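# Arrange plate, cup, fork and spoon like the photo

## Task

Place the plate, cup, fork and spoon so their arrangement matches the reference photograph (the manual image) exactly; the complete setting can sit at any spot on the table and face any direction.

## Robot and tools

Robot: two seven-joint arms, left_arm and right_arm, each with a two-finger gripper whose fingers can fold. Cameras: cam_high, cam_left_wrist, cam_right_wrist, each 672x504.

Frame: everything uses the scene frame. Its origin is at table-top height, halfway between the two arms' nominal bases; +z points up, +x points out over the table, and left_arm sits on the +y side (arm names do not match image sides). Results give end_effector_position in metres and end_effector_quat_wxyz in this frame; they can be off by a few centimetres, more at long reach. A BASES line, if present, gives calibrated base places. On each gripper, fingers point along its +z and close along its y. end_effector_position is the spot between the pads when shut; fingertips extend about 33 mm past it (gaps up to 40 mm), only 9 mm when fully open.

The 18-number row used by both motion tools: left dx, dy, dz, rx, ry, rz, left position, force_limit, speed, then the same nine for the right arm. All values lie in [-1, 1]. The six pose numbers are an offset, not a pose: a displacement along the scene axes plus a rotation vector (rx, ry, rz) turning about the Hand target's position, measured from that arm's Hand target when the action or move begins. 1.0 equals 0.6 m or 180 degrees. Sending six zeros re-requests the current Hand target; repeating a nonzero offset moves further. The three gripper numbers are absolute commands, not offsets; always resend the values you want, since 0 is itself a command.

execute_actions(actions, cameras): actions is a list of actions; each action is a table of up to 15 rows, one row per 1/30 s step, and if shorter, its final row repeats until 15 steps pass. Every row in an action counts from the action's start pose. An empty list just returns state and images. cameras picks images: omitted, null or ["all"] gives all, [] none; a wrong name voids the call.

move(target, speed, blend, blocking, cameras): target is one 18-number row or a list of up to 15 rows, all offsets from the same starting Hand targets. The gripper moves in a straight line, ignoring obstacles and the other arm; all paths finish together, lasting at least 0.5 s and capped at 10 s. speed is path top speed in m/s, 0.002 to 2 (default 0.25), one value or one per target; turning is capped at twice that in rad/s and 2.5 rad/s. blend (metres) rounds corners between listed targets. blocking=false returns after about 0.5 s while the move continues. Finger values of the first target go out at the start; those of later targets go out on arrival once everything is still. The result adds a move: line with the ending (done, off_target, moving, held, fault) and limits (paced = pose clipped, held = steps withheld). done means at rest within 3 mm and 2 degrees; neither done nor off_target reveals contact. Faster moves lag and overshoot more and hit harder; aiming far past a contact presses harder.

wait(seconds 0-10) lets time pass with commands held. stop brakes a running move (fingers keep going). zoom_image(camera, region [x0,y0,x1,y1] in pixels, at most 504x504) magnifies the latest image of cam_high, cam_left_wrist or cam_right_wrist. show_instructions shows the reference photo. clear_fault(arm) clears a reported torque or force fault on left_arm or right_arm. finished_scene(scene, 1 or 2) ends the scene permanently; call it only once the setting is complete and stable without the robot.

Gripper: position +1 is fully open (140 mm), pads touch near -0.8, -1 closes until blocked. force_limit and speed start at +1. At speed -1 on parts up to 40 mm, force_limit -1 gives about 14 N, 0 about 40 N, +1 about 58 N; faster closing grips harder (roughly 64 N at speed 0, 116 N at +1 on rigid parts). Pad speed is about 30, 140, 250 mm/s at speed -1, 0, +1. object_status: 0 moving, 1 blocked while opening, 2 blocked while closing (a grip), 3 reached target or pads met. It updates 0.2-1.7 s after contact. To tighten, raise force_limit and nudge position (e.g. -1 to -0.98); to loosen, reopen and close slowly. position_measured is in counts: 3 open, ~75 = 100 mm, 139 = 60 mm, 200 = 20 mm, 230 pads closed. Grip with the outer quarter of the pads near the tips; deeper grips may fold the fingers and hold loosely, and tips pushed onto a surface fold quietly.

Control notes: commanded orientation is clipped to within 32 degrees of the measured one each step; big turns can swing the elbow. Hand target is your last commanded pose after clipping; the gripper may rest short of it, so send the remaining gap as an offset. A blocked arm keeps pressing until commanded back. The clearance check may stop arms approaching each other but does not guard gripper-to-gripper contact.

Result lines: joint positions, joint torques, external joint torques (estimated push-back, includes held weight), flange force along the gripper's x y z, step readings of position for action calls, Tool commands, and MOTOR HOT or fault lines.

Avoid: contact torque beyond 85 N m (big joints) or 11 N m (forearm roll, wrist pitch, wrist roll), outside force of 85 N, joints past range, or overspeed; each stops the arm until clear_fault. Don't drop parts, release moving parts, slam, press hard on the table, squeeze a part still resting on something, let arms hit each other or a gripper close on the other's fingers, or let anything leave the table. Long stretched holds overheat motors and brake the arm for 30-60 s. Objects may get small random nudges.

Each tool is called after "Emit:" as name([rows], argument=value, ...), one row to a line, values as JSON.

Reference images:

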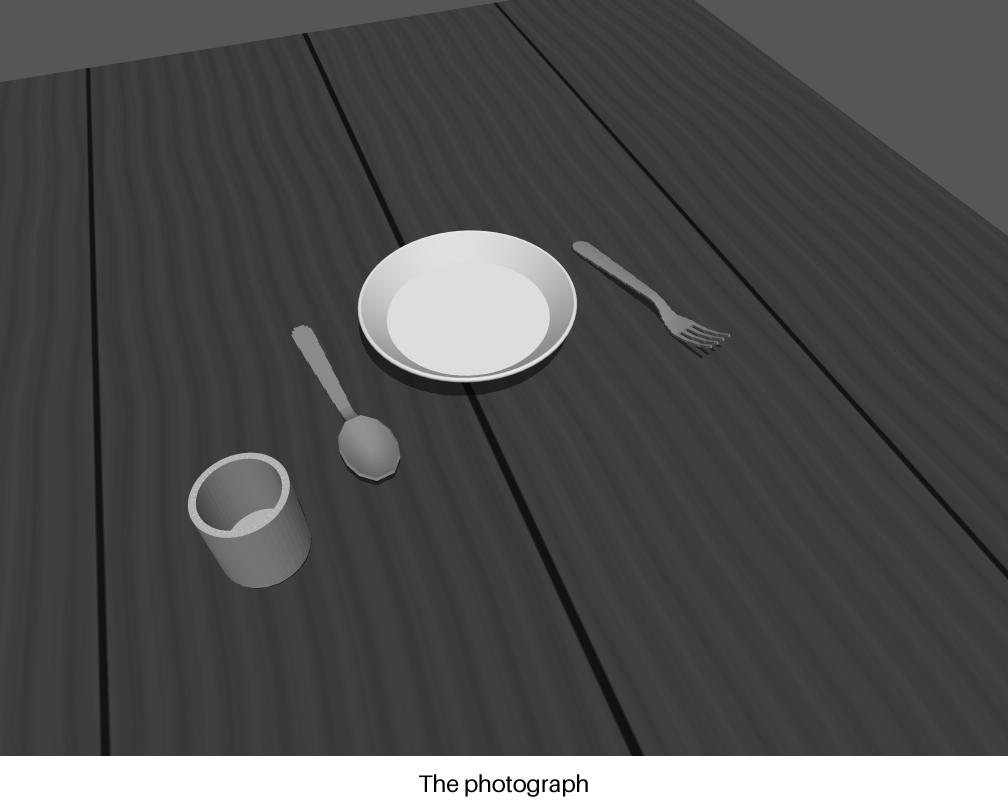

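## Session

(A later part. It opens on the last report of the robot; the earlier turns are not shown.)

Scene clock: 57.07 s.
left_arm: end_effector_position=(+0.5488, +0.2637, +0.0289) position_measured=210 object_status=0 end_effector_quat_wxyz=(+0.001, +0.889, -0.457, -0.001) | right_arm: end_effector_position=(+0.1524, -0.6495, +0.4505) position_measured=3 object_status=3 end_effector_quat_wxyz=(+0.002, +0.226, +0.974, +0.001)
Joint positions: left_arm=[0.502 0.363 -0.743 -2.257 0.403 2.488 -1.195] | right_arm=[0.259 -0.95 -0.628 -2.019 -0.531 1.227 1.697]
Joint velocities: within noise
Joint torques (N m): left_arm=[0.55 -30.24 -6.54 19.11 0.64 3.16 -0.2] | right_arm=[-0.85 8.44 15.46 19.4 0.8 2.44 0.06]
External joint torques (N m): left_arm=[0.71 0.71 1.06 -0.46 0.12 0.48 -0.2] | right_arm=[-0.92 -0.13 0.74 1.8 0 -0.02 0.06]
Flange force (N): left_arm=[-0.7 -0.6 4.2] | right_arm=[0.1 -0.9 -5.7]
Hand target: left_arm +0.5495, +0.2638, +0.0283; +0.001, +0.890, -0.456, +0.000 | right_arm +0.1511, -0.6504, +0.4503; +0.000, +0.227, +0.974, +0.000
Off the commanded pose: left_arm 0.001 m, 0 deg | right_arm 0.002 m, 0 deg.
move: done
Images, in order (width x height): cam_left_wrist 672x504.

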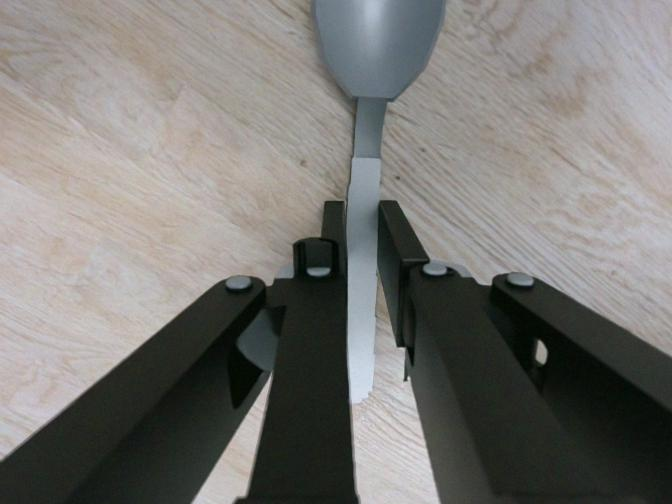

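Emit:
wait(seconds=0.8, cameras=[])

Emit:
move(target=[0,0,0.15,0,0,0,-1,-1,-1, 0,0,0,0,0,0,1,1,1], speed=0.1)

Scene clock: 58.13 s.
left_arm: end_effector_position=(+0.5488, +0.2637, +0.0288) position_measured=210 object_status=2 end_effector_quat_wxyz=(+0.001, +0.889, -0.457, -0.001) | right_arm: end_effector_position=(+0.1524, -0.6495, +0.4505) position_measured=3 object_status=3 end_effector_quat_wxyz=(+0.002, +0.226, +0.974, +0.001)
Joint positions: left_arm=[0.502 0.363 -0.743 -2.257 0.403 2.488 -1.195] | right_arm=[0.259 -0.95 -0.628 -2.019 -0.531 1.227 1.697]
Joint velocities: within noise
Joint torques (N m): left_arm=[0.55 -30.17 -6.56 19.05 0.65 3.13 -0.18] | right_arm=[-0.8 8.4 15.38 19.42 0.79 2.44 0.04]
External joint torques (N m): left_arm=[0.54 0.87 0.91 -0.55 0.14 0.46 -0.18] | right_arm=[-0.85 -0.17 0.7 1.83 0.01 -0.02 0.04]
Flange force (N): left_arm=[-0.4 -0.6 4.5] | right_arm=[0.0 -1.0 -5.7]
Hand target: left_arm +0.5495, +0.2638, +0.0283; +0.001, +0.890, -0.456, +0.000 | right_arm +0.1511, -0.6504, +0.4503; +0.000, +0.227, +0.974, +0.000
Tool commands: left_gripper/position=-1.0 left_gripper/force_limit=-1.0 left_gripper/speed=-1.0 right_gripper/position=+1.0 right_gripper/force_limit=+1.0 right_gripper/speed=+1.0
Off the commanded pose: left_arm 0.001 m, 0 deg | right_arm 0.002 m, 0 deg.
wait: 0.80 s; at rest from the start
No camera images: "cameras" was empty.

Scene clock: 60.13 s.
left_arm: end_effector_position=(+0.5498, +0.2642, +0.1173) position_measured=210 object_status=2 end_effector_quat_wxyz=(+0.001, +0.891, -0.454, +0.000) | right_arm: end_effector_position=(+0.1524, -0.6495, +0.4505) position_measured=3 object_status=3 end_effector_quat_wxyz=(+0.002, +0.226, +0.974, +0.001)
Joint positions: left_arm=[0.633 0.155 -0.896 -2.228 0.164 2.319 -1.037] | right_arm=[0.259 -0.95 -0.628 -2.019 -0.531 1.227 1.697]
Joint velocities: left_arm=[0.001 0 0 0.001 0 -0.001 0.008] | right_arm=[within noise]
Joint torques (N m): left_arm=[1.32 -24.28 -3.6 22.11 0.21 2.72 0.07] | right_arm=[-0.77 8.38 15.39 19.36 0.8 2.45 0.09]
External joint torques (N m): left_arm=[1.44 -0.21 0.22 -0.29 -0.4 0.06 0.07] | right_arm=[-0.73 -0.01 0.69 1.63 0.01 -0.01 0.09]
Flange force (N): left_arm=[-6.0 1.8 -2.5] | right_arm=[-0.3 -0.7 -5.4]
Hand target: left_arm +0.5495, +0.2638, +0.1183; +0.001, +0.890, -0.456, +0.000 | right_arm +0.1511, -0.6504, +0.4503; +0.000, +0.227, +0.974, +0.000
Off the commanded pose: left_arm 0.001 m, 0 deg | right_arm 0.002 m, 0 deg.
move: done

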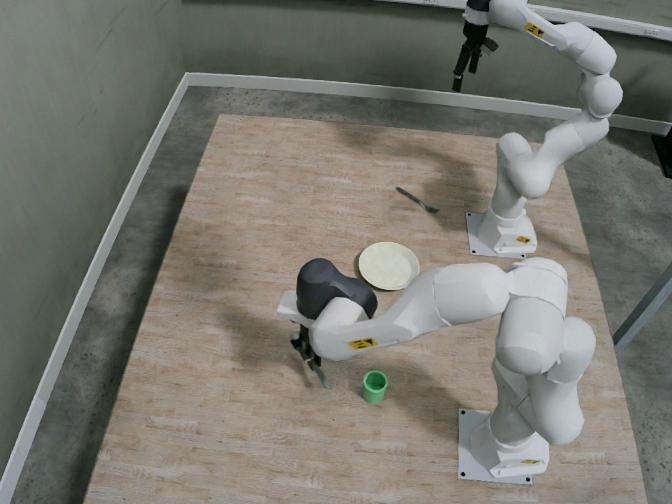

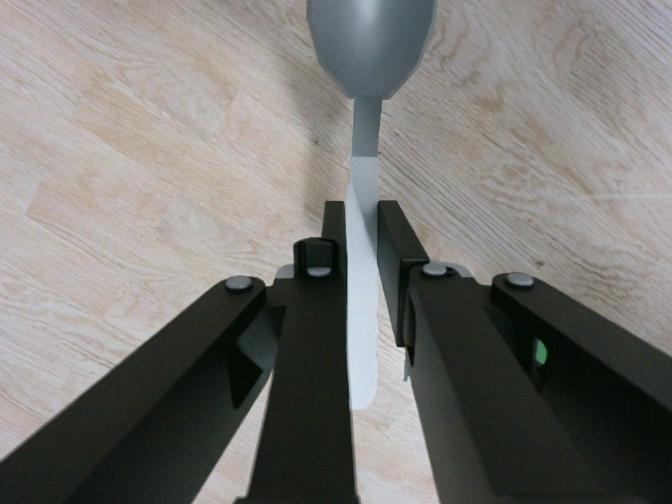

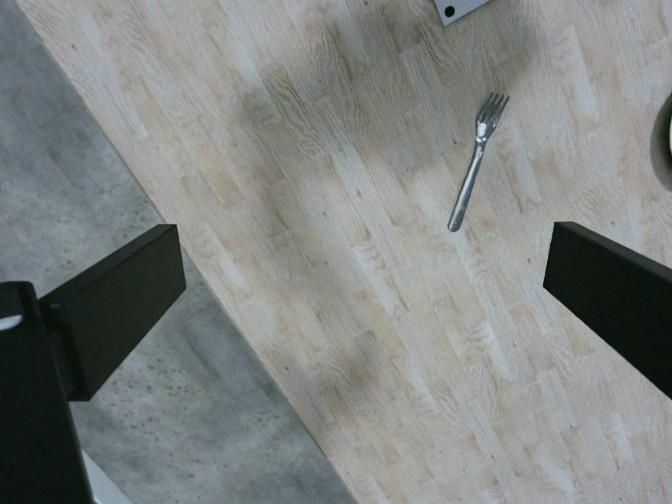

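Emit:
move(target=[-0.2258,-0.5347,0.2195,0,0,-0.789,-1,-1,-1, 0,0,0,0,0,0,1,1,1], speed=0.35)

Emit:
zoom_image(camera="cam_left_wrist", region=[0, 0, 504, 400])

Scene clock: 67.50 s.
left_arm: end_effector_position=(+0.4141, -0.0567, +0.2492) position_measured=210 object_status=2 end_effector_quat_wxyz=(-0.001, +0.138, +0.990, +0.001) | right_arm: end_effector_position=(+0.1524, -0.6495, +0.4505) position_measured=3 object_status=3 end_effector_quat_wxyz=(+0.002, +0.226, +0.974, +0.001)
Joint positions: left_arm=[0.303 0.596 -1.429 -1.749 0.606 1.795 0.556] | right_arm=[0.258 -0.95 -0.628 -2.019 -0.531 1.227 1.697]
Joint velocities: left_arm=[0 -0.001 0 0.001 0.001 0 0.004] | right_arm=[within noise]
Joint torques (N m): left_arm=[0.5 -24.5 -18.3 20.92 1.02 2.5 0.18] | right_arm=[-0.75 8.35 15.39 19.4 0.78 2.45 0.06]
External joint torques (N m): left_arm=[0.42 0.7 -0.2 0.06 0.29 -0.03 0.18] | right_arm=[-0.78 -0.14 0.75 1.8 -0.01 0 0.06]
Flange force (N): left_arm=[0.1 1.6 0.2] | right_arm=[-0.1 -0.9 -5.7]
Hand target: left_arm +0.4141, -0.0570, +0.2500; +0.000, +0.142, +0.990, +0.001 | right_arm +0.1511, -0.6504, +0.4503; +0.000, +0.227, +0.974, +0.000
Off the commanded pose: left_arm 0.001 m, 0 deg | right_arm 0.002 m, 0 deg.
move: done

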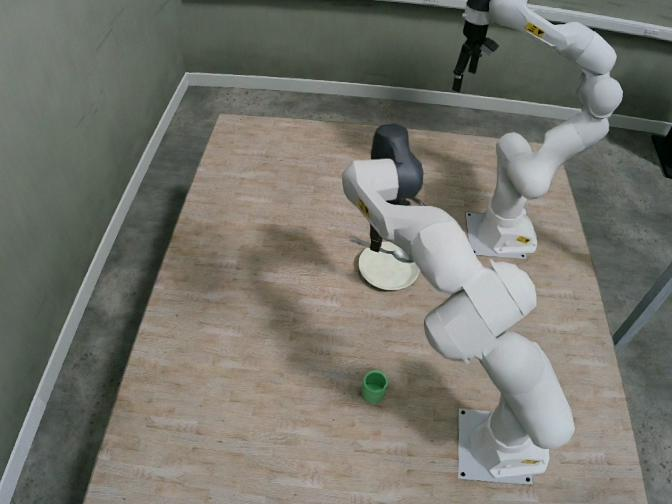

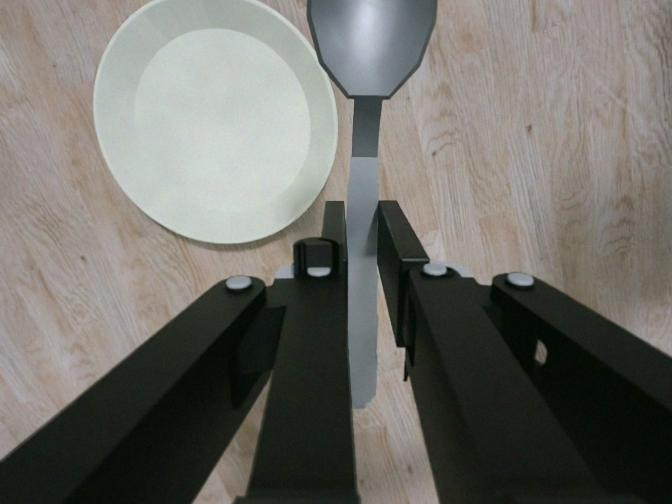

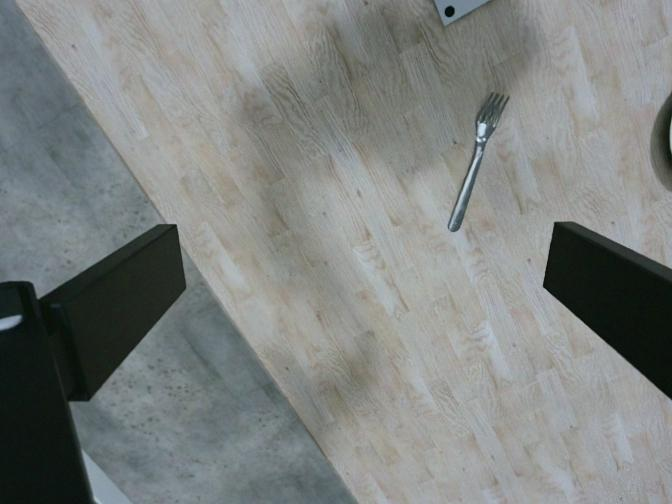

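Scaled by 1.000.

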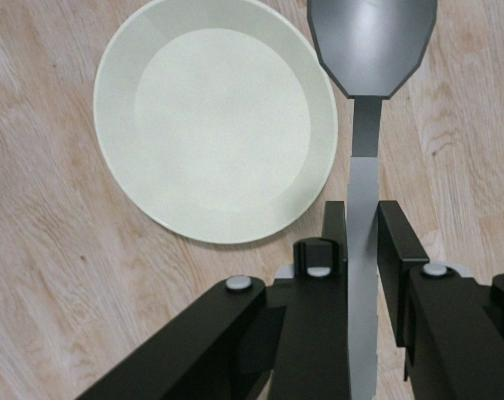

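Emit:
move([
  [-0.0518,0.0722,-0.25,0,0,0,-1,-1,-1, 0,0,0,0,0,0,1,1,1],
  [-0.0518,0.0722,-0.35,0,0,0,-1,-1,-1, 0,0,0,0,0,0,1,1,1],
], cameras=["cam_left_wrist"], speed=[0.2,0.08])

Scene clock: 74.47 s.
left_arm: end_effector_position=(+0.3822, -0.0129, +0.0400) position_measured=210 object_status=2 end_effector_quat_wxyz=(-0.002, +0.143, +0.990, +0.002) | right_arm: end_effector_position=(+0.1524, -0.6495, +0.4505) position_measured=3 object_status=3 end_effector_quat_wxyz=(+0.002, +0.226, +0.974, +0.001)
Joint positions: left_arm=[0.275 0.69 -1.174 -2.143 0.847 2.241 0.405] | right_arm=[0.258 -0.95 -0.628 -2.019 -0.531 1.227 1.697]
Joint velocities: left_arm=[0 0.001 -0.001 0.001 0.001 0.002 -0.007] | right_arm=[within noise]
Joint torques (N m): left_arm=[0.44 -27.2 -18.45 16.65 0.84 2.91 -0.19] | right_arm=[-0.81 8.44 15.45 19.37 0.78 2.46 0.09]
External joint torques (N m): left_arm=[0.49 0.07 0.37 -0.22 0.26 0.37 -0.19] | right_arm=[-0.8 -0.05 0.76 1.7 -0.01 0 0.09]
Flange force (N): left_arm=[1.4 1.6 1.4] | right_arm=[-0.1 -0.7 -5.5]
Hand target: left_arm +0.3830, -0.0137, +0.0400; +0.000, +0.142, +0.990, +0.001 | right_arm +0.1511, -0.6504, +0.4503; +0.000, +0.227, +0.974, +0.000
Off the commanded pose: left_arm 0.001 m, 0 deg | right_arm 0.002 m, 0 deg.
move: done
Images, in order (width x height): cam_left_wrist 672x504.

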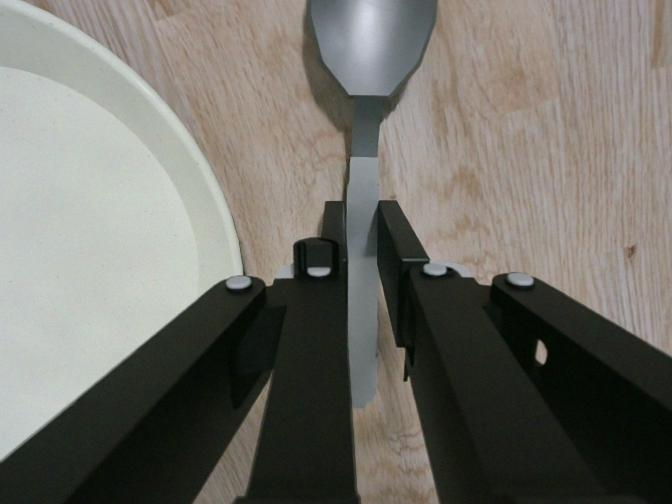

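Emit:
move([
  [-0.0023,-0.008,0,0,0,0,-1,-1,-1, 0,0,0,0,0,0,1,1,1],
  [-0.0023,-0.008,-0.0187,0,0,0,-1,-1,-1, 0,0,0,0,0,0,1,1,1],
  [-0.0023,-0.008,-0.0187,0,0,0,-0.35,-1,-1, 0,0,0,0,0,0,1,1,1],
], cameras=["cam_left_wrist"], speed=0.04)

Scene clock: 77.80 s.
left_arm: end_effector_position=(+0.3801, -0.0176, +0.0286) position_measured=173 object_status=0 end_effector_quat_wxyz=(-0.002, +0.143, +0.990, +0.002) | right_arm: end_effector_position=(+0.1524, -0.6495, +0.4505) position_measured=3 object_status=3 end_effector_quat_wxyz=(+0.002, +0.226, +0.974, +0.001)
Joint positions: left_arm=[0.234 0.703 -1.135 -2.134 0.862 2.258 0.389] | right_arm=[0.258 -0.95 -0.628 -2.019 -0.531 1.227 1.697]
Joint velocities: within noise
Joint torques (N m): left_arm=[0.5 -28.17 -18.27 16.45 0.75 2.86 -0.17] | right_arm=[-0.75 8.4 15.46 19.45 0.8 2.45 0.08]
External joint torques (N m): left_arm=[0.57 0.39 0.68 -0.3 0.17 0.28 -0.17] | right_arm=[-0.76 -0.05 0.79 1.83 0.01 0 0.08]
Flange force (N): left_arm=[0.7 1.4 2.1] | right_arm=[-0.3 -0.8 -6.0]
Hand target: left_arm +0.3816, -0.0185, +0.0288; +0.000, +0.142, +0.990, +0.001 | right_arm +0.1511, -0.6504, +0.4503; +0.000, +0.227, +0.974, +0.000
Off the commanded pose: left_arm 0.002 m, 0 deg | right_arm 0.002 m, 0 deg.
move: done
Images, in order (width x height): cam_left_wrist 672x504.

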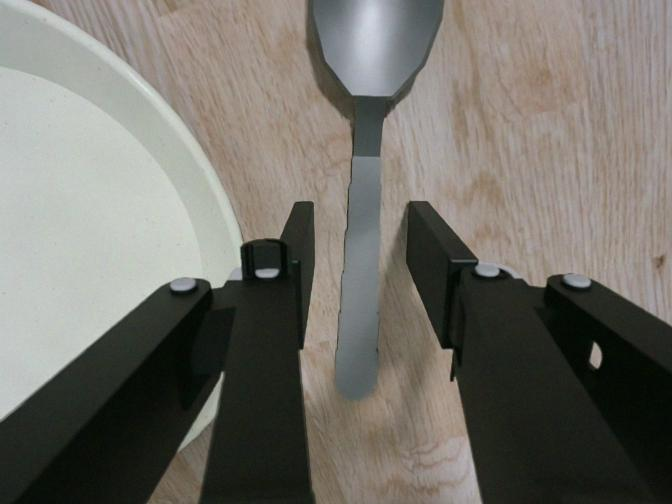

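Emit:
move([
  [0,0,0.2,0,0,0,-0.35,-1,-1, 0,0,0,0,0,0,1,1,1],
  [0.005,0.528,0.3,0,0,0,1,-1,0, 0,0,0,0,0,0,1,1,1],
], speed=[0.15,0.3], blend=0.04)

Scene clock: 82.80 s.
left_arm: end_effector_position=(+0.3851, +0.2978, +0.2090) position_measured=3 object_status=0 end_effector_quat_wxyz=(-0.001, +0.139, +0.990, -0.001) | right_arm: end_effector_position=(+0.1524, -0.6495, +0.4505) position_measured=3 object_status=3 end_effector_quat_wxyz=(+0.002, +0.226, +0.974, +0.001)
Joint positions: left_arm=[1.666 1.065 -2.157 -2.561 0.825 1.712 0.814] | right_arm=[0.258 -0.95 -0.628 -2.019 -0.531 1.227 1.697]
Joint velocities: within noise
Joint torques (N m): left_arm=[0.91 -8.45 -19.66 16.47 0.79 2.57 0.2] | right_arm=[-0.77 8.35 15.48 19.42 0.78 2.45 0]
External joint torques (N m): left_arm=[0.9 0.74 -0.05 -0.67 0.04 0.06 0.2] | right_arm=[-0.84 -0.23 0.83 1.84 -0.01 -0.01 0]
Flange force (N): left_arm=[5.4 3.0 1.1] | right_arm=[0.3 -0.9 -5.7]
Hand target: left_arm +0.3846, +0.2983, +0.2088; +0.000, +0.142, +0.990, +0.001 | right_arm +0.1511, -0.6504, +0.4503; +0.000, +0.227, +0.974, +0.000
Off the commanded pose: left_arm 0.001 m, 0 deg | right_arm 0.002 m, 0 deg.
move: done

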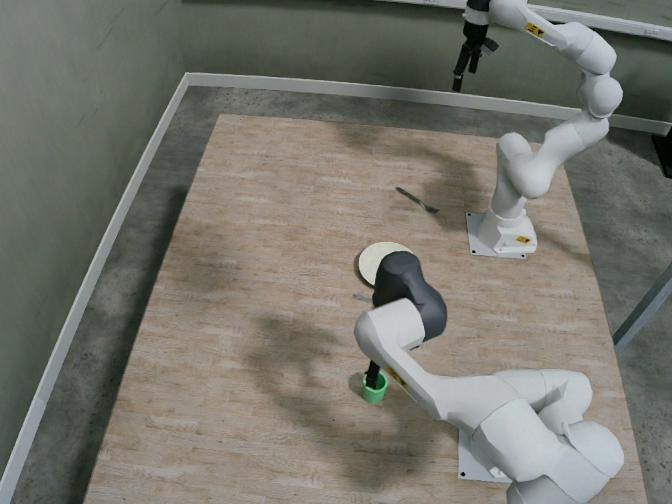

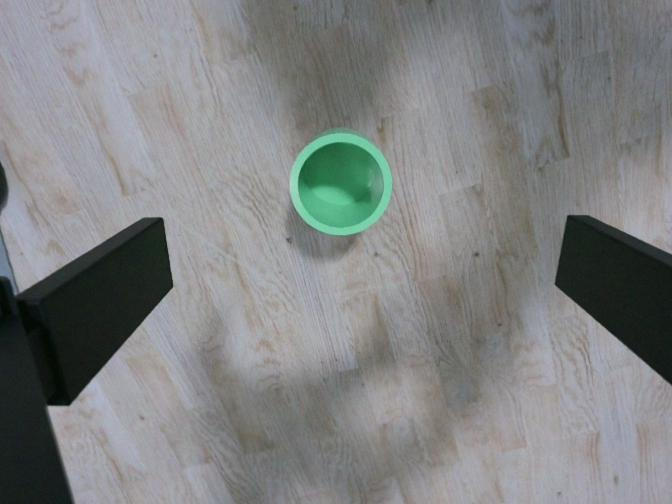

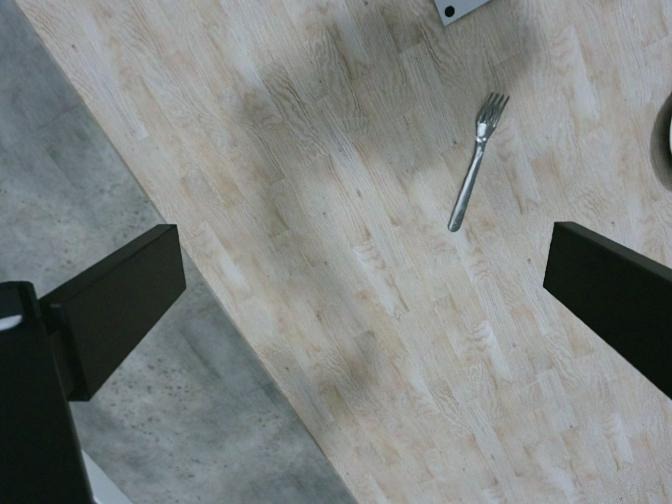

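Emit:
move([
  [0.0075,-0.016,-0.15,0,0,0,1,-1,0, 0,0,0,0,0,0,1,1,1],
  [0.0075,-0.016,-0.2567,0,0,0,1,-1,0, 0,0,0,0,0,0,1,1,1],
], cameras=["cam_left_wrist"], speed=0.12, blend=0.02)

Scene clock: 85.93 s.
left_arm: end_effector_position=(+0.3877, +0.2888, +0.0550) position_measured=3 object_status=3 end_effector_quat_wxyz=(-0.002, +0.144, +0.990, +0.001) | right_arm: end_effector_position=(+0.1524, -0.6495, +0.4505) position_measured=3 object_status=3 end_effector_quat_wxyz=(+0.002, +0.226, +0.974, +0.001)
Joint positions: left_arm=[1.516 0.973 -1.711 -2.691 1.165 2.041 0.702] | right_arm=[0.258 -0.95 -0.628 -2.019 -0.531 1.227 1.697]
Joint velocities: left_arm=[-0.001 0 0.001 0.001 0 0 -0.008] | right_arm=[within noise]
Joint torques (N m): left_arm=[0.48 -11.34 -19.39 11.37 1 2.81 -0.17] | right_arm=[-0.74 8.35 15.39 19.38 0.77 2.45 0.09]
External joint torques (N m): left_arm=[0.63 0.13 0.75 -0.14 0.33 0.28 -0.17] | right_arm=[-0.7 -0.07 0.71 1.68 -0.01 -0.01 0.09]
Flange force (N): left_arm=[1.2 1.4 3.2] | right_arm=[-0.3 -0.7 -5.4]
Hand target: left_arm +0.3891, +0.2887, +0.0548; +0.000, +0.142, +0.990, +0.001 | right_arm +0.1511, -0.6504, +0.4503; +0.000, +0.227, +0.974, +0.000
Off the commanded pose: left_arm 0.001 m, 0 deg | right_arm 0.002 m, 0 deg.
move: done
Images, in order (width x height): cam_left_wrist 672x504.

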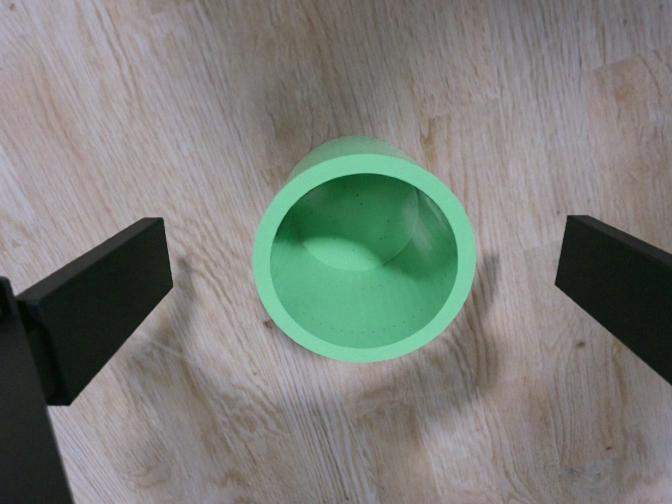

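Emit:
move(target=[0,0,0,0,0,0,-1,-0.6,-1, 0,0,0,0,0,0,1,1,1], cameras=["cam_left_wrist"])

Emit:
wait(seconds=0.7, cameras=[])

Scene clock: 89.27 s.
left_arm: end_effector_position=(+0.3879, +0.2885, +0.0551) position_measured=132 object_status=0 end_effector_quat_wxyz=(-0.001, +0.143, +0.990, +0.001) | right_arm: end_effector_position=(+0.1524, -0.6495, +0.4505) position_measured=3 object_status=3 end_effector_quat_wxyz=(+0.002, +0.226, +0.974, +0.001)
Joint positions: left_arm=[1.515 0.973 -1.71 -2.691 1.166 2.042 0.7] | right_arm=[0.258 -0.95 -0.628 -2.019 -0.531 1.227 1.697]
Joint velocities: within noise
Joint torques (N m): left_arm=[0.72 -11.11 -19.01 11.32 0.95 2.73 -0.19] | right_arm=[-0.79 8.38 15.39 19.42 0.8 2.47 0.04]
External joint torques (N m): left_arm=[0.71 0.32 1.03 -0.29 0.27 0.21 -0.19] | right_arm=[-0.85 -0.17 0.66 1.79 0 0 0.04]
Flange force (N): left_arm=[1.6 1.7 3.6] | right_arm=[-0.1 -1.0 -5.5]
Hand target: left_arm +0.3891, +0.2887, +0.0548; +0.000, +0.142, +0.990, +0.001 | right_arm +0.1511, -0.6504, +0.4503; +0.000, +0.227, +0.974, +0.000
Off the commanded pose: left_arm 0.001 m, 0 deg | right_arm 0.002 m, 0 deg.
move: done
Images, in order (width x height): cam_left_wrist 672x504.

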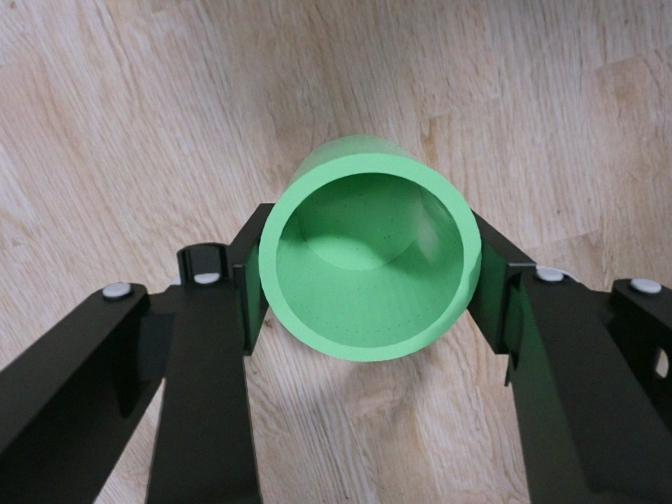

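Scene clock: 89.97 s.
left_arm: end_effector_position=(+0.3879, +0.2885, +0.0551) position_measured=132 object_status=2 end_effector_quat_wxyz=(-0.001, +0.143, +0.990, +0.001) | right_arm: end_effector_position=(+0.1524, -0.6495, +0.4505) position_measured=3 object_status=3 end_effector_quat_wxyz=(+0.002, +0.226, +0.974, +0.001)
Joint positions: left_arm=[1.515 0.973 -1.71 -2.691 1.166 2.042 0.7] | right_arm=[0.258 -0.95 -0.628 -2.019 -0.531 1.227 1.697]
Joint velocities: within noise
Joint torques (N m): left_arm=[0.73 -11.09 -19.09 11.32 0.96 2.69 -0.17] | right_arm=[-0.78 8.34 15.41 19.4 0.78 2.45 0.04]
External joint torques (N m): left_arm=[0.71 0.3 0.96 -0.36 0.29 0.16 -0.17] | right_arm=[-0.76 -0.09 0.79 1.76 0 0 0.04]
Flange force (N): left_arm=[1.9 1.8 3.4] | right_arm=[-0.1 -0.8 -5.7]
Hand target: left_arm +0.3891, +0.2887, +0.0548; +0.000, +0.142, +0.990, +0.001 | right_arm +0.1511, -0.6504, +0.4503; +0.000, +0.227, +0.974, +0.000
Tool commands: left_gripper/position=-1.0 left_gripper/force_limit=-0.6 left_gripper/speed=-1.0 right_gripper/position=+1.0 right_gripper/force_limit=+1.0 right_gripper/speed=+1.0
Off the commanded pose: left_arm 0.001 m, 0 deg | right_arm 0.002 m, 0 deg.
wait: 0.70 s; at rest by 0.17 s
No camera images: "cameras" was empty.

Emit:
move([
  [0,0,0.12,0,0,0,-1,-0.6,-1, 0,0,0,0,0,0,1,1,1],
  [-0.1535,-0.3045,0.12,0,0,0,-1,-0.6,-1, 0,0,0,0,0,0,1,1,1],
  [-0.1535,-0.3045,0.02,0,0,0,-1,-0.6,-1, 0,0,0,0,0,0,1,1,1],
], speed=[0.12,0.2,0.08], blend=0.03)

Scene clock: 94.10 s.
left_arm: end_effector_position=(+0.2960, +0.1074, +0.0666) position_measured=132 object_status=2 end_effector_quat_wxyz=(-0.002, +0.144, +0.990, +0.003) | right_arm: end_effector_position=(+0.1524, -0.6496, +0.4505) position_measured=3 object_status=3 end_effector_quat_wxyz=(+0.002, +0.226, +0.974, +0.001)
Joint positions: left_arm=[0.978 0.649 -1.736 -2.624 0.888 2.264 0.35] | right_arm=[0.258 -0.95 -0.628 -2.019 -0.531 1.227 1.697]
Joint velocities: left_arm=[0 0 -0.001 0 0 0.003 -0.006] | right_arm=[within noise]
Joint torques (N m): left_arm=[0.47 -6.58 -15.1 16.3 0.82 3.03 -0.09] | right_arm=[-0.77 8.36 15.45 19.42 0.78 2.45 0.04]
External joint torques (N m): left_arm=[0.49 0.52 0.39 0.02 0.24 0.48 -0.1] | right_arm=[-0.73 -0.05 0.76 1.73 0 -0.01 0.04]
Flange force (N): left_arm=[0.6 1.9 1.3] | right_arm=[-0.3 -0.8 -5.7]
Hand target: left_arm +0.2970, +0.1060, +0.0668; +0.000, +0.142, +0.990, +0.001 | right_arm +0.1511, -0.6504, +0.4503; +0.000, +0.227, +0.974, +0.000
Off the commanded pose: left_arm 0.002 m, 0 deg | right_arm 0.002 m, 0 deg.
move: done

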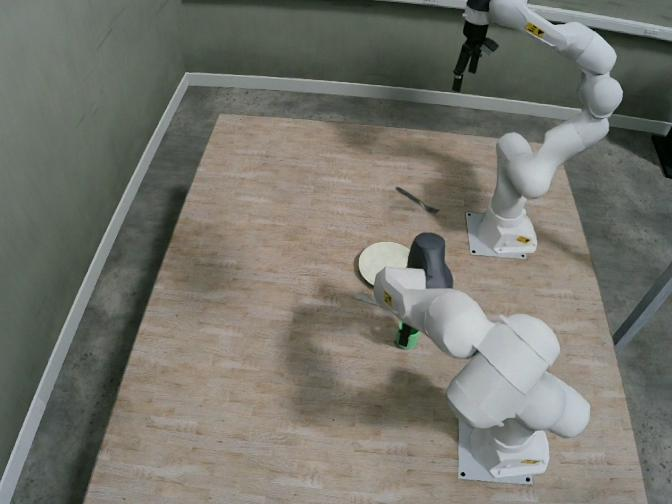

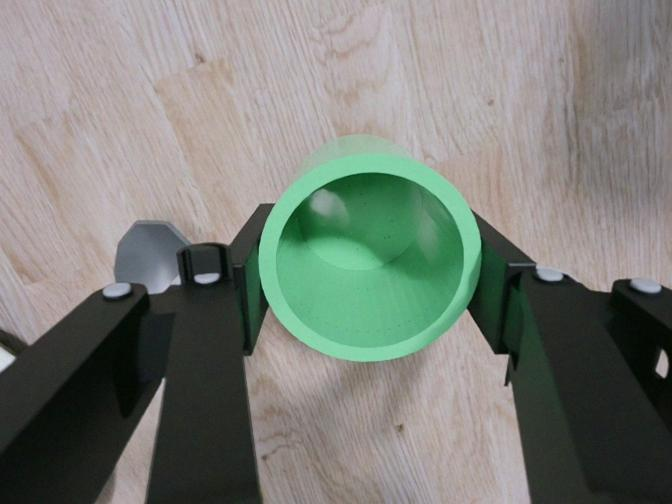

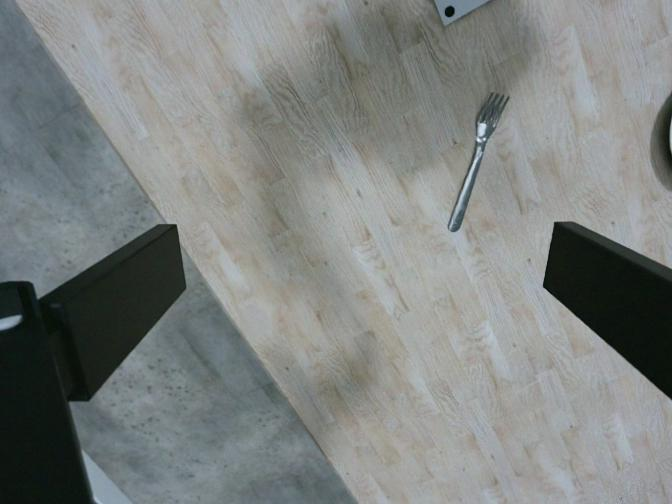

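Emit:
move([
  [0,0,-0.019,0,0,0,-1,-0.6,-1, 0,0,0,0,0,0,1,1,1],
  [0,0,-0.019,0,0,0,0.25,-1,-1, 0,0,0,0,0,0,1,1,1],
], cameras=["cam_left_wrist"], speed=0.04)

Scene clock: 96.63 s.
left_arm: end_effector_position=(+0.2970, +0.1060, +0.0560) position_measured=98 object_status=0 end_effector_quat_wxyz=(-0.001, +0.143, +0.990, +0.001) | right_arm: end_effector_position=(+0.1524, -0.6496, +0.4505) position_measured=3 object_status=3 end_effector_quat_wxyz=(+0.002, +0.226, +0.974, +0.001)
Joint positions: left_arm=[0.943 0.63 -1.687 -2.626 0.904 2.302 0.341] | right_arm=[0.258 -0.95 -0.628 -2.019 -0.531 1.227 1.697]
Joint velocities: within noise
Joint torques (N m): left_arm=[0.58 -7.53 -14.39 15.39 0.63 2.85 -0.18] | right_arm=[-0.78 8.34 15.44 19.46 0.79 2.48 0.02]
External joint torques (N m): left_arm=[0.63 0.23 0.84 -0.53 0.07 0.28 -0.18] | right_arm=[-0.76 -0.13 0.74 1.79 0 0.02 0.02]
Flange force (N): left_arm=[0.9 2.1 2.6] | right_arm=[-0.2 -0.9 -5.7]
Hand target: left_arm +0.2970, +0.1060, +0.0554; +0.000, +0.142, +0.990, +0.001 | right_arm +0.1511, -0.6504, +0.4503; +0.000, +0.227, +0.974, +0.000
Off the commanded pose: left_arm 0.001 m, 0 deg | right_arm 0.002 m, 0 deg.
move: done
Images, in order (width x height): cam_left_wrist 672x504.

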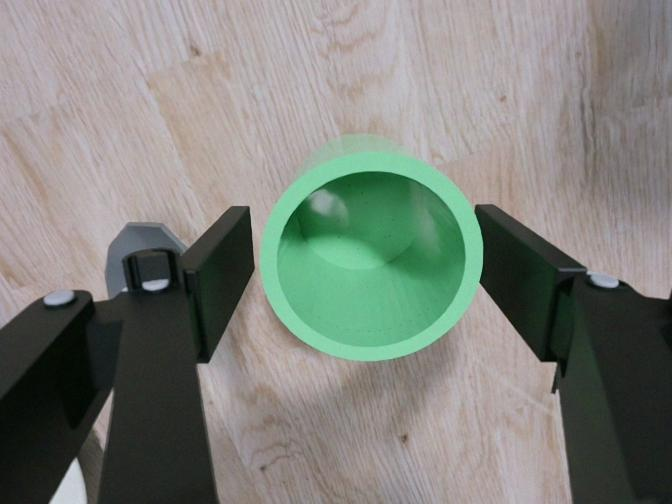

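Emit:
move([
  [0,0,0.16,0,0,0,0.25,-1,-1, 0.1,0.12,-0.1,0,0,-0.02,1,1,1],
  [0.07,-0.18,0.65,0,0,0,0.25,-1,-1, 0.265,0.284,-0.417,0,0,-0.044,1,1,1],
], speed=[0.1,0.3], blend=0.03)

Scene clock: 101.30 s.
left_arm: end_effector_position=(+0.3386, -0.0031, +0.4453) position_measured=98 object_status=3 end_effector_quat_wxyz=(+0.001, +0.140, +0.990, +0.000) | right_arm: end_effector_position=(+0.3098, -0.4810, +0.2009) position_measured=3 object_status=3 end_effector_quat_wxyz=(+0.000, +0.290, +0.957, -0.002)
Joint positions: left_arm=[0.735 0.385 -1.943 -1.578 0.363 1.44 0.626] | right_arm=[0.346 -0.664 -0.625 -2.635 -0.418 2.032 2.195]
Joint velocities: left_arm=[-0.001 -0.002 0 -0.001 0.002 -0.001 0.006] | right_arm=[0 0 0.001 0 -0.001 0 0.005]
Joint torques (N m): left_arm=[0.52 -3.49 -10.42 21.27 0.74 2.42 0.21] | right_arm=[-0.51 -5.6 8.93 24.4 0.92 2.85 0.32]
External joint torques (N m): left_arm=[0.59 1.98 0.96 -0.33 -0.01 -0.12 0.21] | right_arm=[-0.49 0.45 0.63 2.01 0.14 0.39 0.32]
Flange force (N): left_arm=[1.2 4.6 3.1] | right_arm=[-4.9 2.7 -2.6]
Hand target: left_arm +0.3390, -0.0020, +0.4454; +0.000, +0.142, +0.990, +0.001 | right_arm +0.3101, -0.4800, +0.2001; +0.000, +0.293, +0.956, +0.000
Off the commanded pose: left_arm 0.001 m, 0 deg | right_arm 0.001 m, 0 deg.
move: done

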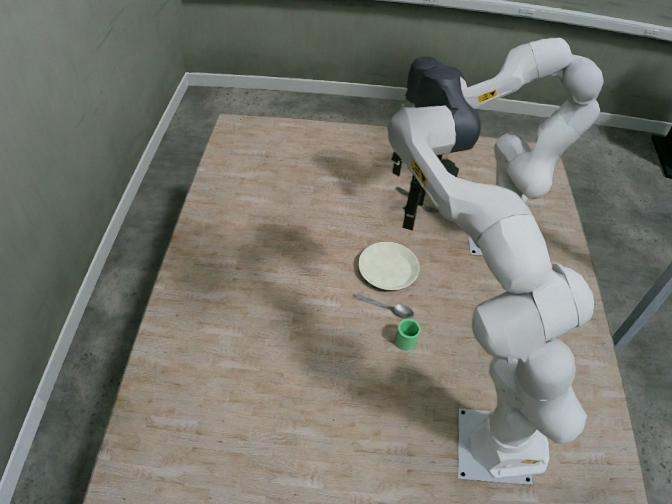

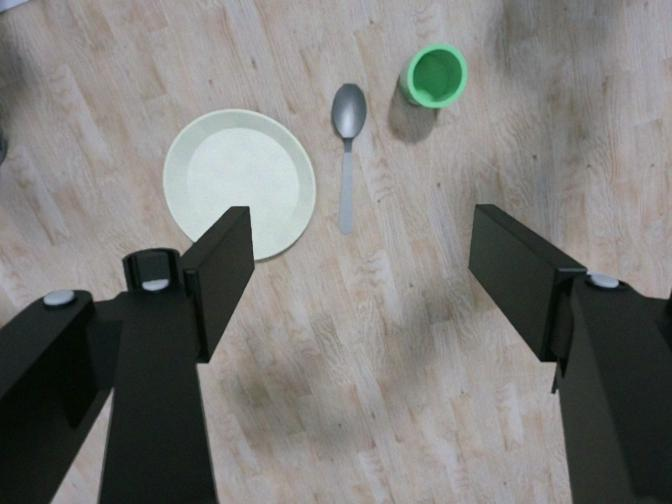

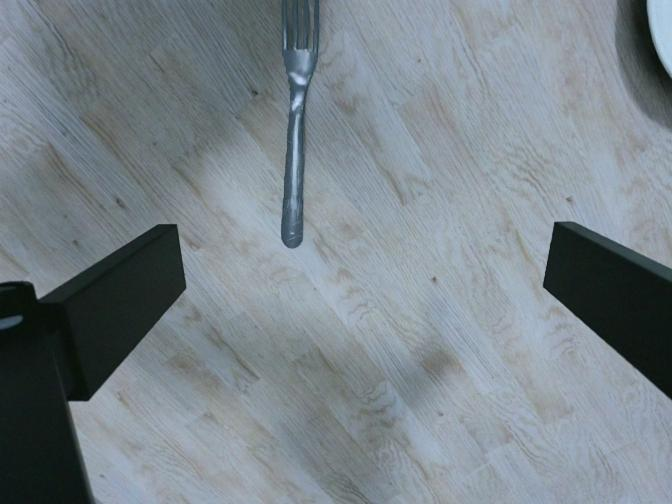

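Emit:
move([
  [0.02,0.5,-0.08,0,0,0,0.25,-1,-1, -0.1,-0.127,-0.25,0,0,-0.028,-1,-1,1],
  [0.02,0.5,-0.08,0,0,0,0.25,-1,-1, -0.1,-0.127,-0.275,0,0,-0.028,-1,-1,1],
], speed=[0.3,0.03], cameras=["cam_right_wrist"])

Scene clock: 105.87 s.
left_arm: end_effector_position=(+0.3512, +0.2970, +0.3977) position_measured=98 object_status=3 end_effector_quat_wxyz=(-0.001, +0.139, +0.990, -0.001) | right_arm: end_effector_position=(+0.2494, -0.5560, +0.0354) position_measured=236 object_status=3 end_effector_quat_wxyz=(-0.001, +0.337, +0.941, +0.000)
Joint positions: left_arm=[1.431 1.143 -2.453 -2.17 0.661 1.217 0.691] | right_arm=[0.314 -0.375 -1.045 -2.862 -0.631 2.572 2.122]
Joint velocities: left_arm=[0 0 -0.001 0 0 0 0.004] | right_arm=[0.003 0.001 -0.001 0 0 0.006 -0.002]
Joint torques (N m): left_arm=[0.93 -13.39 -18.66 15.16 0.98 2.44 0.12] | right_arm=[0.36 -5.66 6.35 17.71 0.48 2.85 0.01]
External joint torques (N m): left_arm=[0.95 0.9 0.03 -0.54 0.28 -0.09 0.12] | right_arm=[0.38 0.4 0.12 1.81 0.01 0.41 0.01]
Flange force (N): left_arm=[3.3 3.0 3.7] | right_arm=[-7.7 2.0 3.8]
Hand target: left_arm +0.3510, +0.2980, +0.3974; +0.000, +0.142, +0.990, +0.001 | right_arm +0.2501, -0.5562, +0.0351; +0.000, +0.335, +0.942, +0.000
Off the commanded pose: left_arm 0.001 m, 0 deg | right_arm 0.001 m, 0 deg.
move: done
Images, in order (width x height): cam_right_wrist 672x504.

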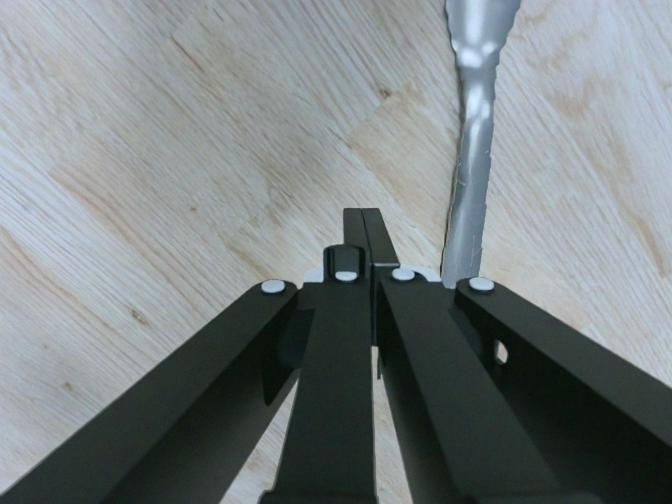

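Emit:
move(target=[0,0,0,0,0,0,0.25,-1,-1, 0,0,-0.007,0,0,0,-1,-1,1], speed=0.02, cameras=[])

Emit:
move(target=[0,0,0,0,0,0,0.25,-1,-1, 0,0,-0.007,0,0,0,-1,-1,1], speed=0.02, cameras=[])

Scene clock: 107.13 s.
left_arm: end_effector_position=(+0.3512, +0.2970, +0.3976) position_measured=98 object_status=3 end_effector_quat_wxyz=(-0.001, +0.140, +0.990, -0.001) | right_arm: end_effector_position=(+0.2494, -0.5565, +0.0333) position_measured=236 object_status=3 end_effector_quat_wxyz=(-0.002, +0.337, +0.942, -0.001)
Joint positions: left_arm=[1.431 1.143 -2.453 -2.17 0.661 1.217 0.693] | right_arm=[0.329 -0.366 -1.061 -2.859 -0.631 2.578 2.121]
Joint velocities: left_arm=[within noise] | right_arm=[0.003 -0.001 -0.004 0 0 -0.001 0.001]
Joint torques (N m): left_arm=[0.89 -13.55 -18.63 15.22 0.88 2.52 0.17] | right_arm=[1.85 -0.29 3.75 14.24 -0.19 5.5 -0.06]
External joint torques (N m): left_arm=[0.95 0.78 0.01 -0.48 0.18 -0.01 0.17] | right_arm=[1.86 5.68 -2.41 -1.51 -0.65 3.07 -0.06]
Flange force (N): left_arm=[3.0 2.7 3.3] | right_arm=[-28.2 7.5 55.5]
Hand target: left_arm +0.3510, +0.2980, +0.3974; +0.000, +0.142, +0.990, +0.001 | right_arm +0.2501, -0.5562, +0.0309; +0.000, +0.335, +0.942, +0.000
Off the commanded pose: left_arm 0.001 m, 0 deg | right_arm 0.003 m, 0 deg.
move: done
No camera images: "cameras" was empty.

Scene clock: 107.63 s.
left_arm: end_effector_position=(+0.3511, +0.2970, +0.3976) position_measured=98 object_status=3 end_effector_quat_wxyz=(-0.001, +0.140, +0.990, -0.001) | right_arm: end_effector_position=(+0.2494, -0.5565, +0.0334) position_measured=236 object_status=3 end_effector_quat_wxyz=(-0.003, +0.337, +0.942, +0.000)
Joint positions: left_arm=[1.431 1.143 -2.453 -2.17 0.661 1.217 0.693] | right_arm=[0.331 -0.367 -1.063 -2.858 -0.631 2.576 2.121]
Joint velocities: within noise
Joint torques (N m): left_arm=[0.9 -13.53 -18.62 15.24 0.86 2.54 0.19] | right_arm=[0.08 -4.84 6.32 17.14 0.34 3.13 0.14]
External joint torques (N m): left_arm=[0.87 0.75 0.08 -0.53 0.15 0.01 0.19] | right_arm=[0.03 1.06 0.06 1.37 -0.12 0.7 0.14]
External joint torques when the fault began: right_arm=[2.21 7.84 -3.66 -2.42 -0.76 3.87 -0.04]
Flange force (N): left_arm=[2.8 2.6 3.4] | right_arm=[-6.8 1.8 7.3]
Flange force when the fault began (N): right_arm=[-37.7 9.3 75.0]
Hand target: left_arm +0.3510, +0.2980, +0.3974; +0.000, +0.142, +0.990, +0.001 | right_arm +0.2494, -0.5565, +0.0334; -0.003, +0.337, +0.942, +0.000 (not the last commanded pose)
Tool commands: left_gripper/position=+0.25 left_gripper/force_limit=-1.0 left_gripper/speed=-1.0 right_gripper/position=-1.0 right_gripper/force_limit=-1.0 right_gripper/speed=+1.0
Off the commanded pose: left_arm 0.001 m, 0 deg | right_arm 0.007 m, 0 deg.
FORCE FAULT: contact force on the right arm reached its limit, and that arm stopped. The contact can be on any part of that arm, not only on its tool. That arm's remaining commands of this call were not run. That arm is still stopped at the end of this call. While its stop runs, that arm takes no new command, but execute_actions still moves its gripper.
CLEAR FAULT: the right arm stays stopped (Reflex) until you call clear_fault(arm="right_arm").
move: fault (right_arm)
No camera images: "cameras" was empty.

Emit:
clear_fault(arm="right_arm", cameras=[])

Emit:
move([
  [0,0,0,0,0,0,0.25,-1,-1, 0,0,0.09,0,0,0,-1,-1,1],
  [0,0,0,0,0,0,0.25,-1,-1, 0.052,0.0763,0.09,0,0,0,-0.3,-1,0],
  [0,0,0,0,0,0,0.25,-1,-1, 0.052,0.0763,0.03,0,0,0,-0.3,-1,0],
], speed=0.1, cameras=["cam_right_wrist"])

Scene clock: 108.23 s.
left_arm: end_effector_position=(+0.3511, +0.2970, +0.3976) position_measured=98 object_status=3 end_effector_quat_wxyz=(-0.001, +0.140, +0.990, -0.001) | right_arm: end_effector_position=(+0.2494, -0.5565, +0.0334) position_measured=236 object_status=3 end_effector_quat_wxyz=(-0.003, +0.337, +0.942, +0.000)
Joint positions: left_arm=[1.431 1.143 -2.453 -2.17 0.661 1.217 0.693] | right_arm=[0.331 -0.367 -1.063 -2.858 -0.631 2.576 2.121]
Joint velocities: within noise
Joint torques (N m): left_arm=[0.89 -13.53 -18.62 15.27 0.88 2.54 0.18] | right_arm=[0 -4.88 6.25 17.04 0.35 3.11 0.08]
External joint torques (N m): left_arm=[0.97 0.86 0.1 -0.4 0.19 0.02 0.18] | right_arm=[0.01 1.09 0.04 1.2 -0.12 0.67 0.08]
Flange force (N): left_arm=[2.8 2.8 3.3] | right_arm=[-6.5 1.6 7.5]
Hand target: left_arm +0.3510, +0.2980, +0.3974; +0.000, +0.142, +0.990, +0.001 | right_arm +0.2494, -0.5565, +0.0334; -0.003, +0.337, +0.942, +0.000 (not the last commanded pose)
Tool commands: left_gripper/position=+0.25 left_gripper/force_limit=-1.0 left_gripper/speed=-1.0 right_gripper/position=-1.0 right_gripper/force_limit=-1.0 right_gripper/speed=+1.0
Off the commanded pose: left_arm 0.001 m, 0 deg | right_arm 0.007 m, 0 deg.
FORCE FAULT, CONTINUED: the right arm's stop, for the force fault that an earlier result reported, is over. The call counts as one of the actions that you can send in this scene. That arm's target is now where it stood when the stop ended, not its last command. That arm accepts commands again.
CLEAR FAULT: your call cleared the right arm's force fault. If the contact force or a joint's load stays at its limit, that arm stops again.
No camera images: "cameras" was empty.

Scene clock: 112.27 s.
left_arm: end_effector_position=(+0.3511, +0.2970, +0.3975) position_measured=98 object_status=3 end_effector_quat_wxyz=(-0.001, +0.140, +0.990, -0.001) | right_arm: end_effector_position=(+0.2794, -0.5106, +0.0514) position_measured=167 object_status=3 end_effector_quat_wxyz=(-0.004, +0.337, +0.941, -0.001)
Joint positions: left_arm=[1.431 1.143 -2.453 -2.17 0.661 1.217 0.694] | right_arm=[0.373 -0.384 -0.916 -2.844 -0.544 2.522 2.224]
Joint velocities: left_arm=[within noise] | right_arm=[0.002 0.002 -0.003 0 0 0.004 -0.001]
Joint torques (N m): left_arm=[0.91 -13.49 -18.58 15.38 0.86 2.56 0.18] | right_arm=[0.83 -7.54 5.36 19.02 0.5 2.88 -0.01]
External joint torques (N m): left_arm=[0.94 0.88 0.04 -0.26 0.16 0.04 0.18] | right_arm=[0.81 0.41 -0.58 1.86 -0.01 0.44 -0.01]
Flange force (N): left_arm=[2.6 2.8 2.9] | right_arm=[-10.3 3.6 5.5]
Hand target: left_arm +0.3510, +0.2980, +0.3974; +0.000, +0.142, +0.990, +0.001 | right_arm +0.2806, -0.5107, +0.0514; -0.003, +0.337, +0.942, +0.000
Off the commanded pose: left_arm 0.001 m, 0 deg | right_arm 0.001 m, 0 deg.
move: done
Images, in order (width x height): cam_right_wrist 672x504.

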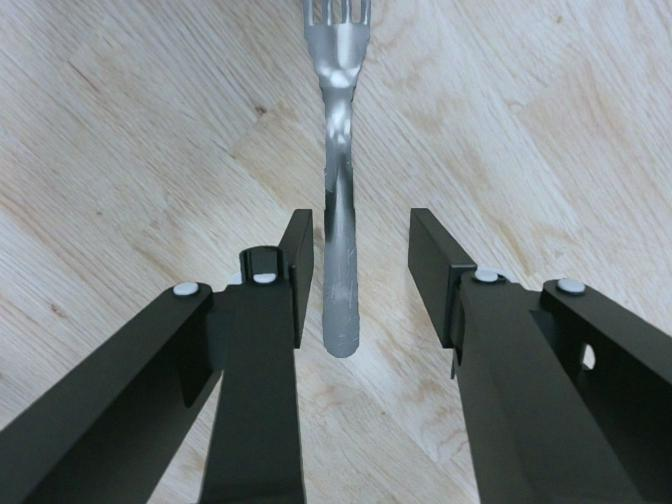

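Emit:
move([
  [0,0,0,0,0,0,0.25,-1,-1, -0.0228,-0.0015,0,0,0,0,-0.3,-1,0],
  [0,0,0,0,0,0,0.25,-1,-1, -0.0228,-0.0015,-0.0257,0,0,0,-0.3,-1,0],
], speed=0.05, cameras=["cam_right_wrist"])

Scene clock: 115.90 s.
left_arm: end_effector_position=(+0.3510, +0.2970, +0.3975) position_measured=98 object_status=3 end_effector_quat_wxyz=(-0.001, +0.140, +0.990, -0.001) | right_arm: end_effector_position=(+0.2664, -0.5118, +0.0364) position_measured=167 object_status=3 end_effector_quat_wxyz=(-0.004, +0.338, +0.941, -0.001)
Joint positions: left_arm=[1.431 1.143 -2.453 -2.17 0.661 1.217 0.694] | right_arm=[0.356 -0.362 -0.94 -2.882 -0.574 2.58 2.222]
Joint velocities: left_arm=[within noise] | right_arm=[0.002 -0.001 0 0.001 0.001 0.004 0.001]
Joint torques (N m): left_arm=[0.92 -13.51 -18.58 15.41 0.86 2.56 0.16] | right_arm=[0.21 -7.21 5.58 18.06 0.5 2.83 -0.09]
External joint torques (N m): left_arm=[0.85 0.61 0.07 -0.4 0.16 0.04 0.16] | right_arm=[0.2 0.5 0.12 1.91 0.04 0.41 -0.09]
Flange force (N): left_arm=[2.3 2.3 2.8] | right_arm=[-7.7 2.6 3.7]
Hand target: left_arm +0.3510, +0.2980, +0.3974; +0.000, +0.142, +0.990, +0.001 | right_arm +0.2669, -0.5116, +0.0360; -0.003, +0.337, +0.942, +0.000
Off the commanded pose: left_arm 0.001 m, 0 deg | right_arm 0.001 m, 0 deg.
move: done
Images, in order (width x height): cam_right_wrist 672x504.

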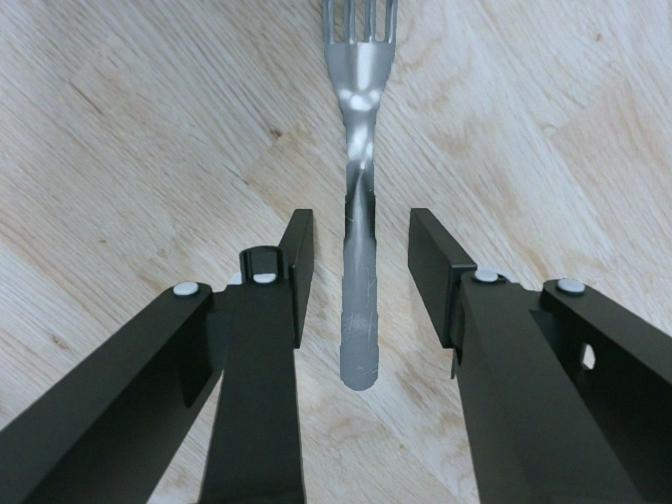

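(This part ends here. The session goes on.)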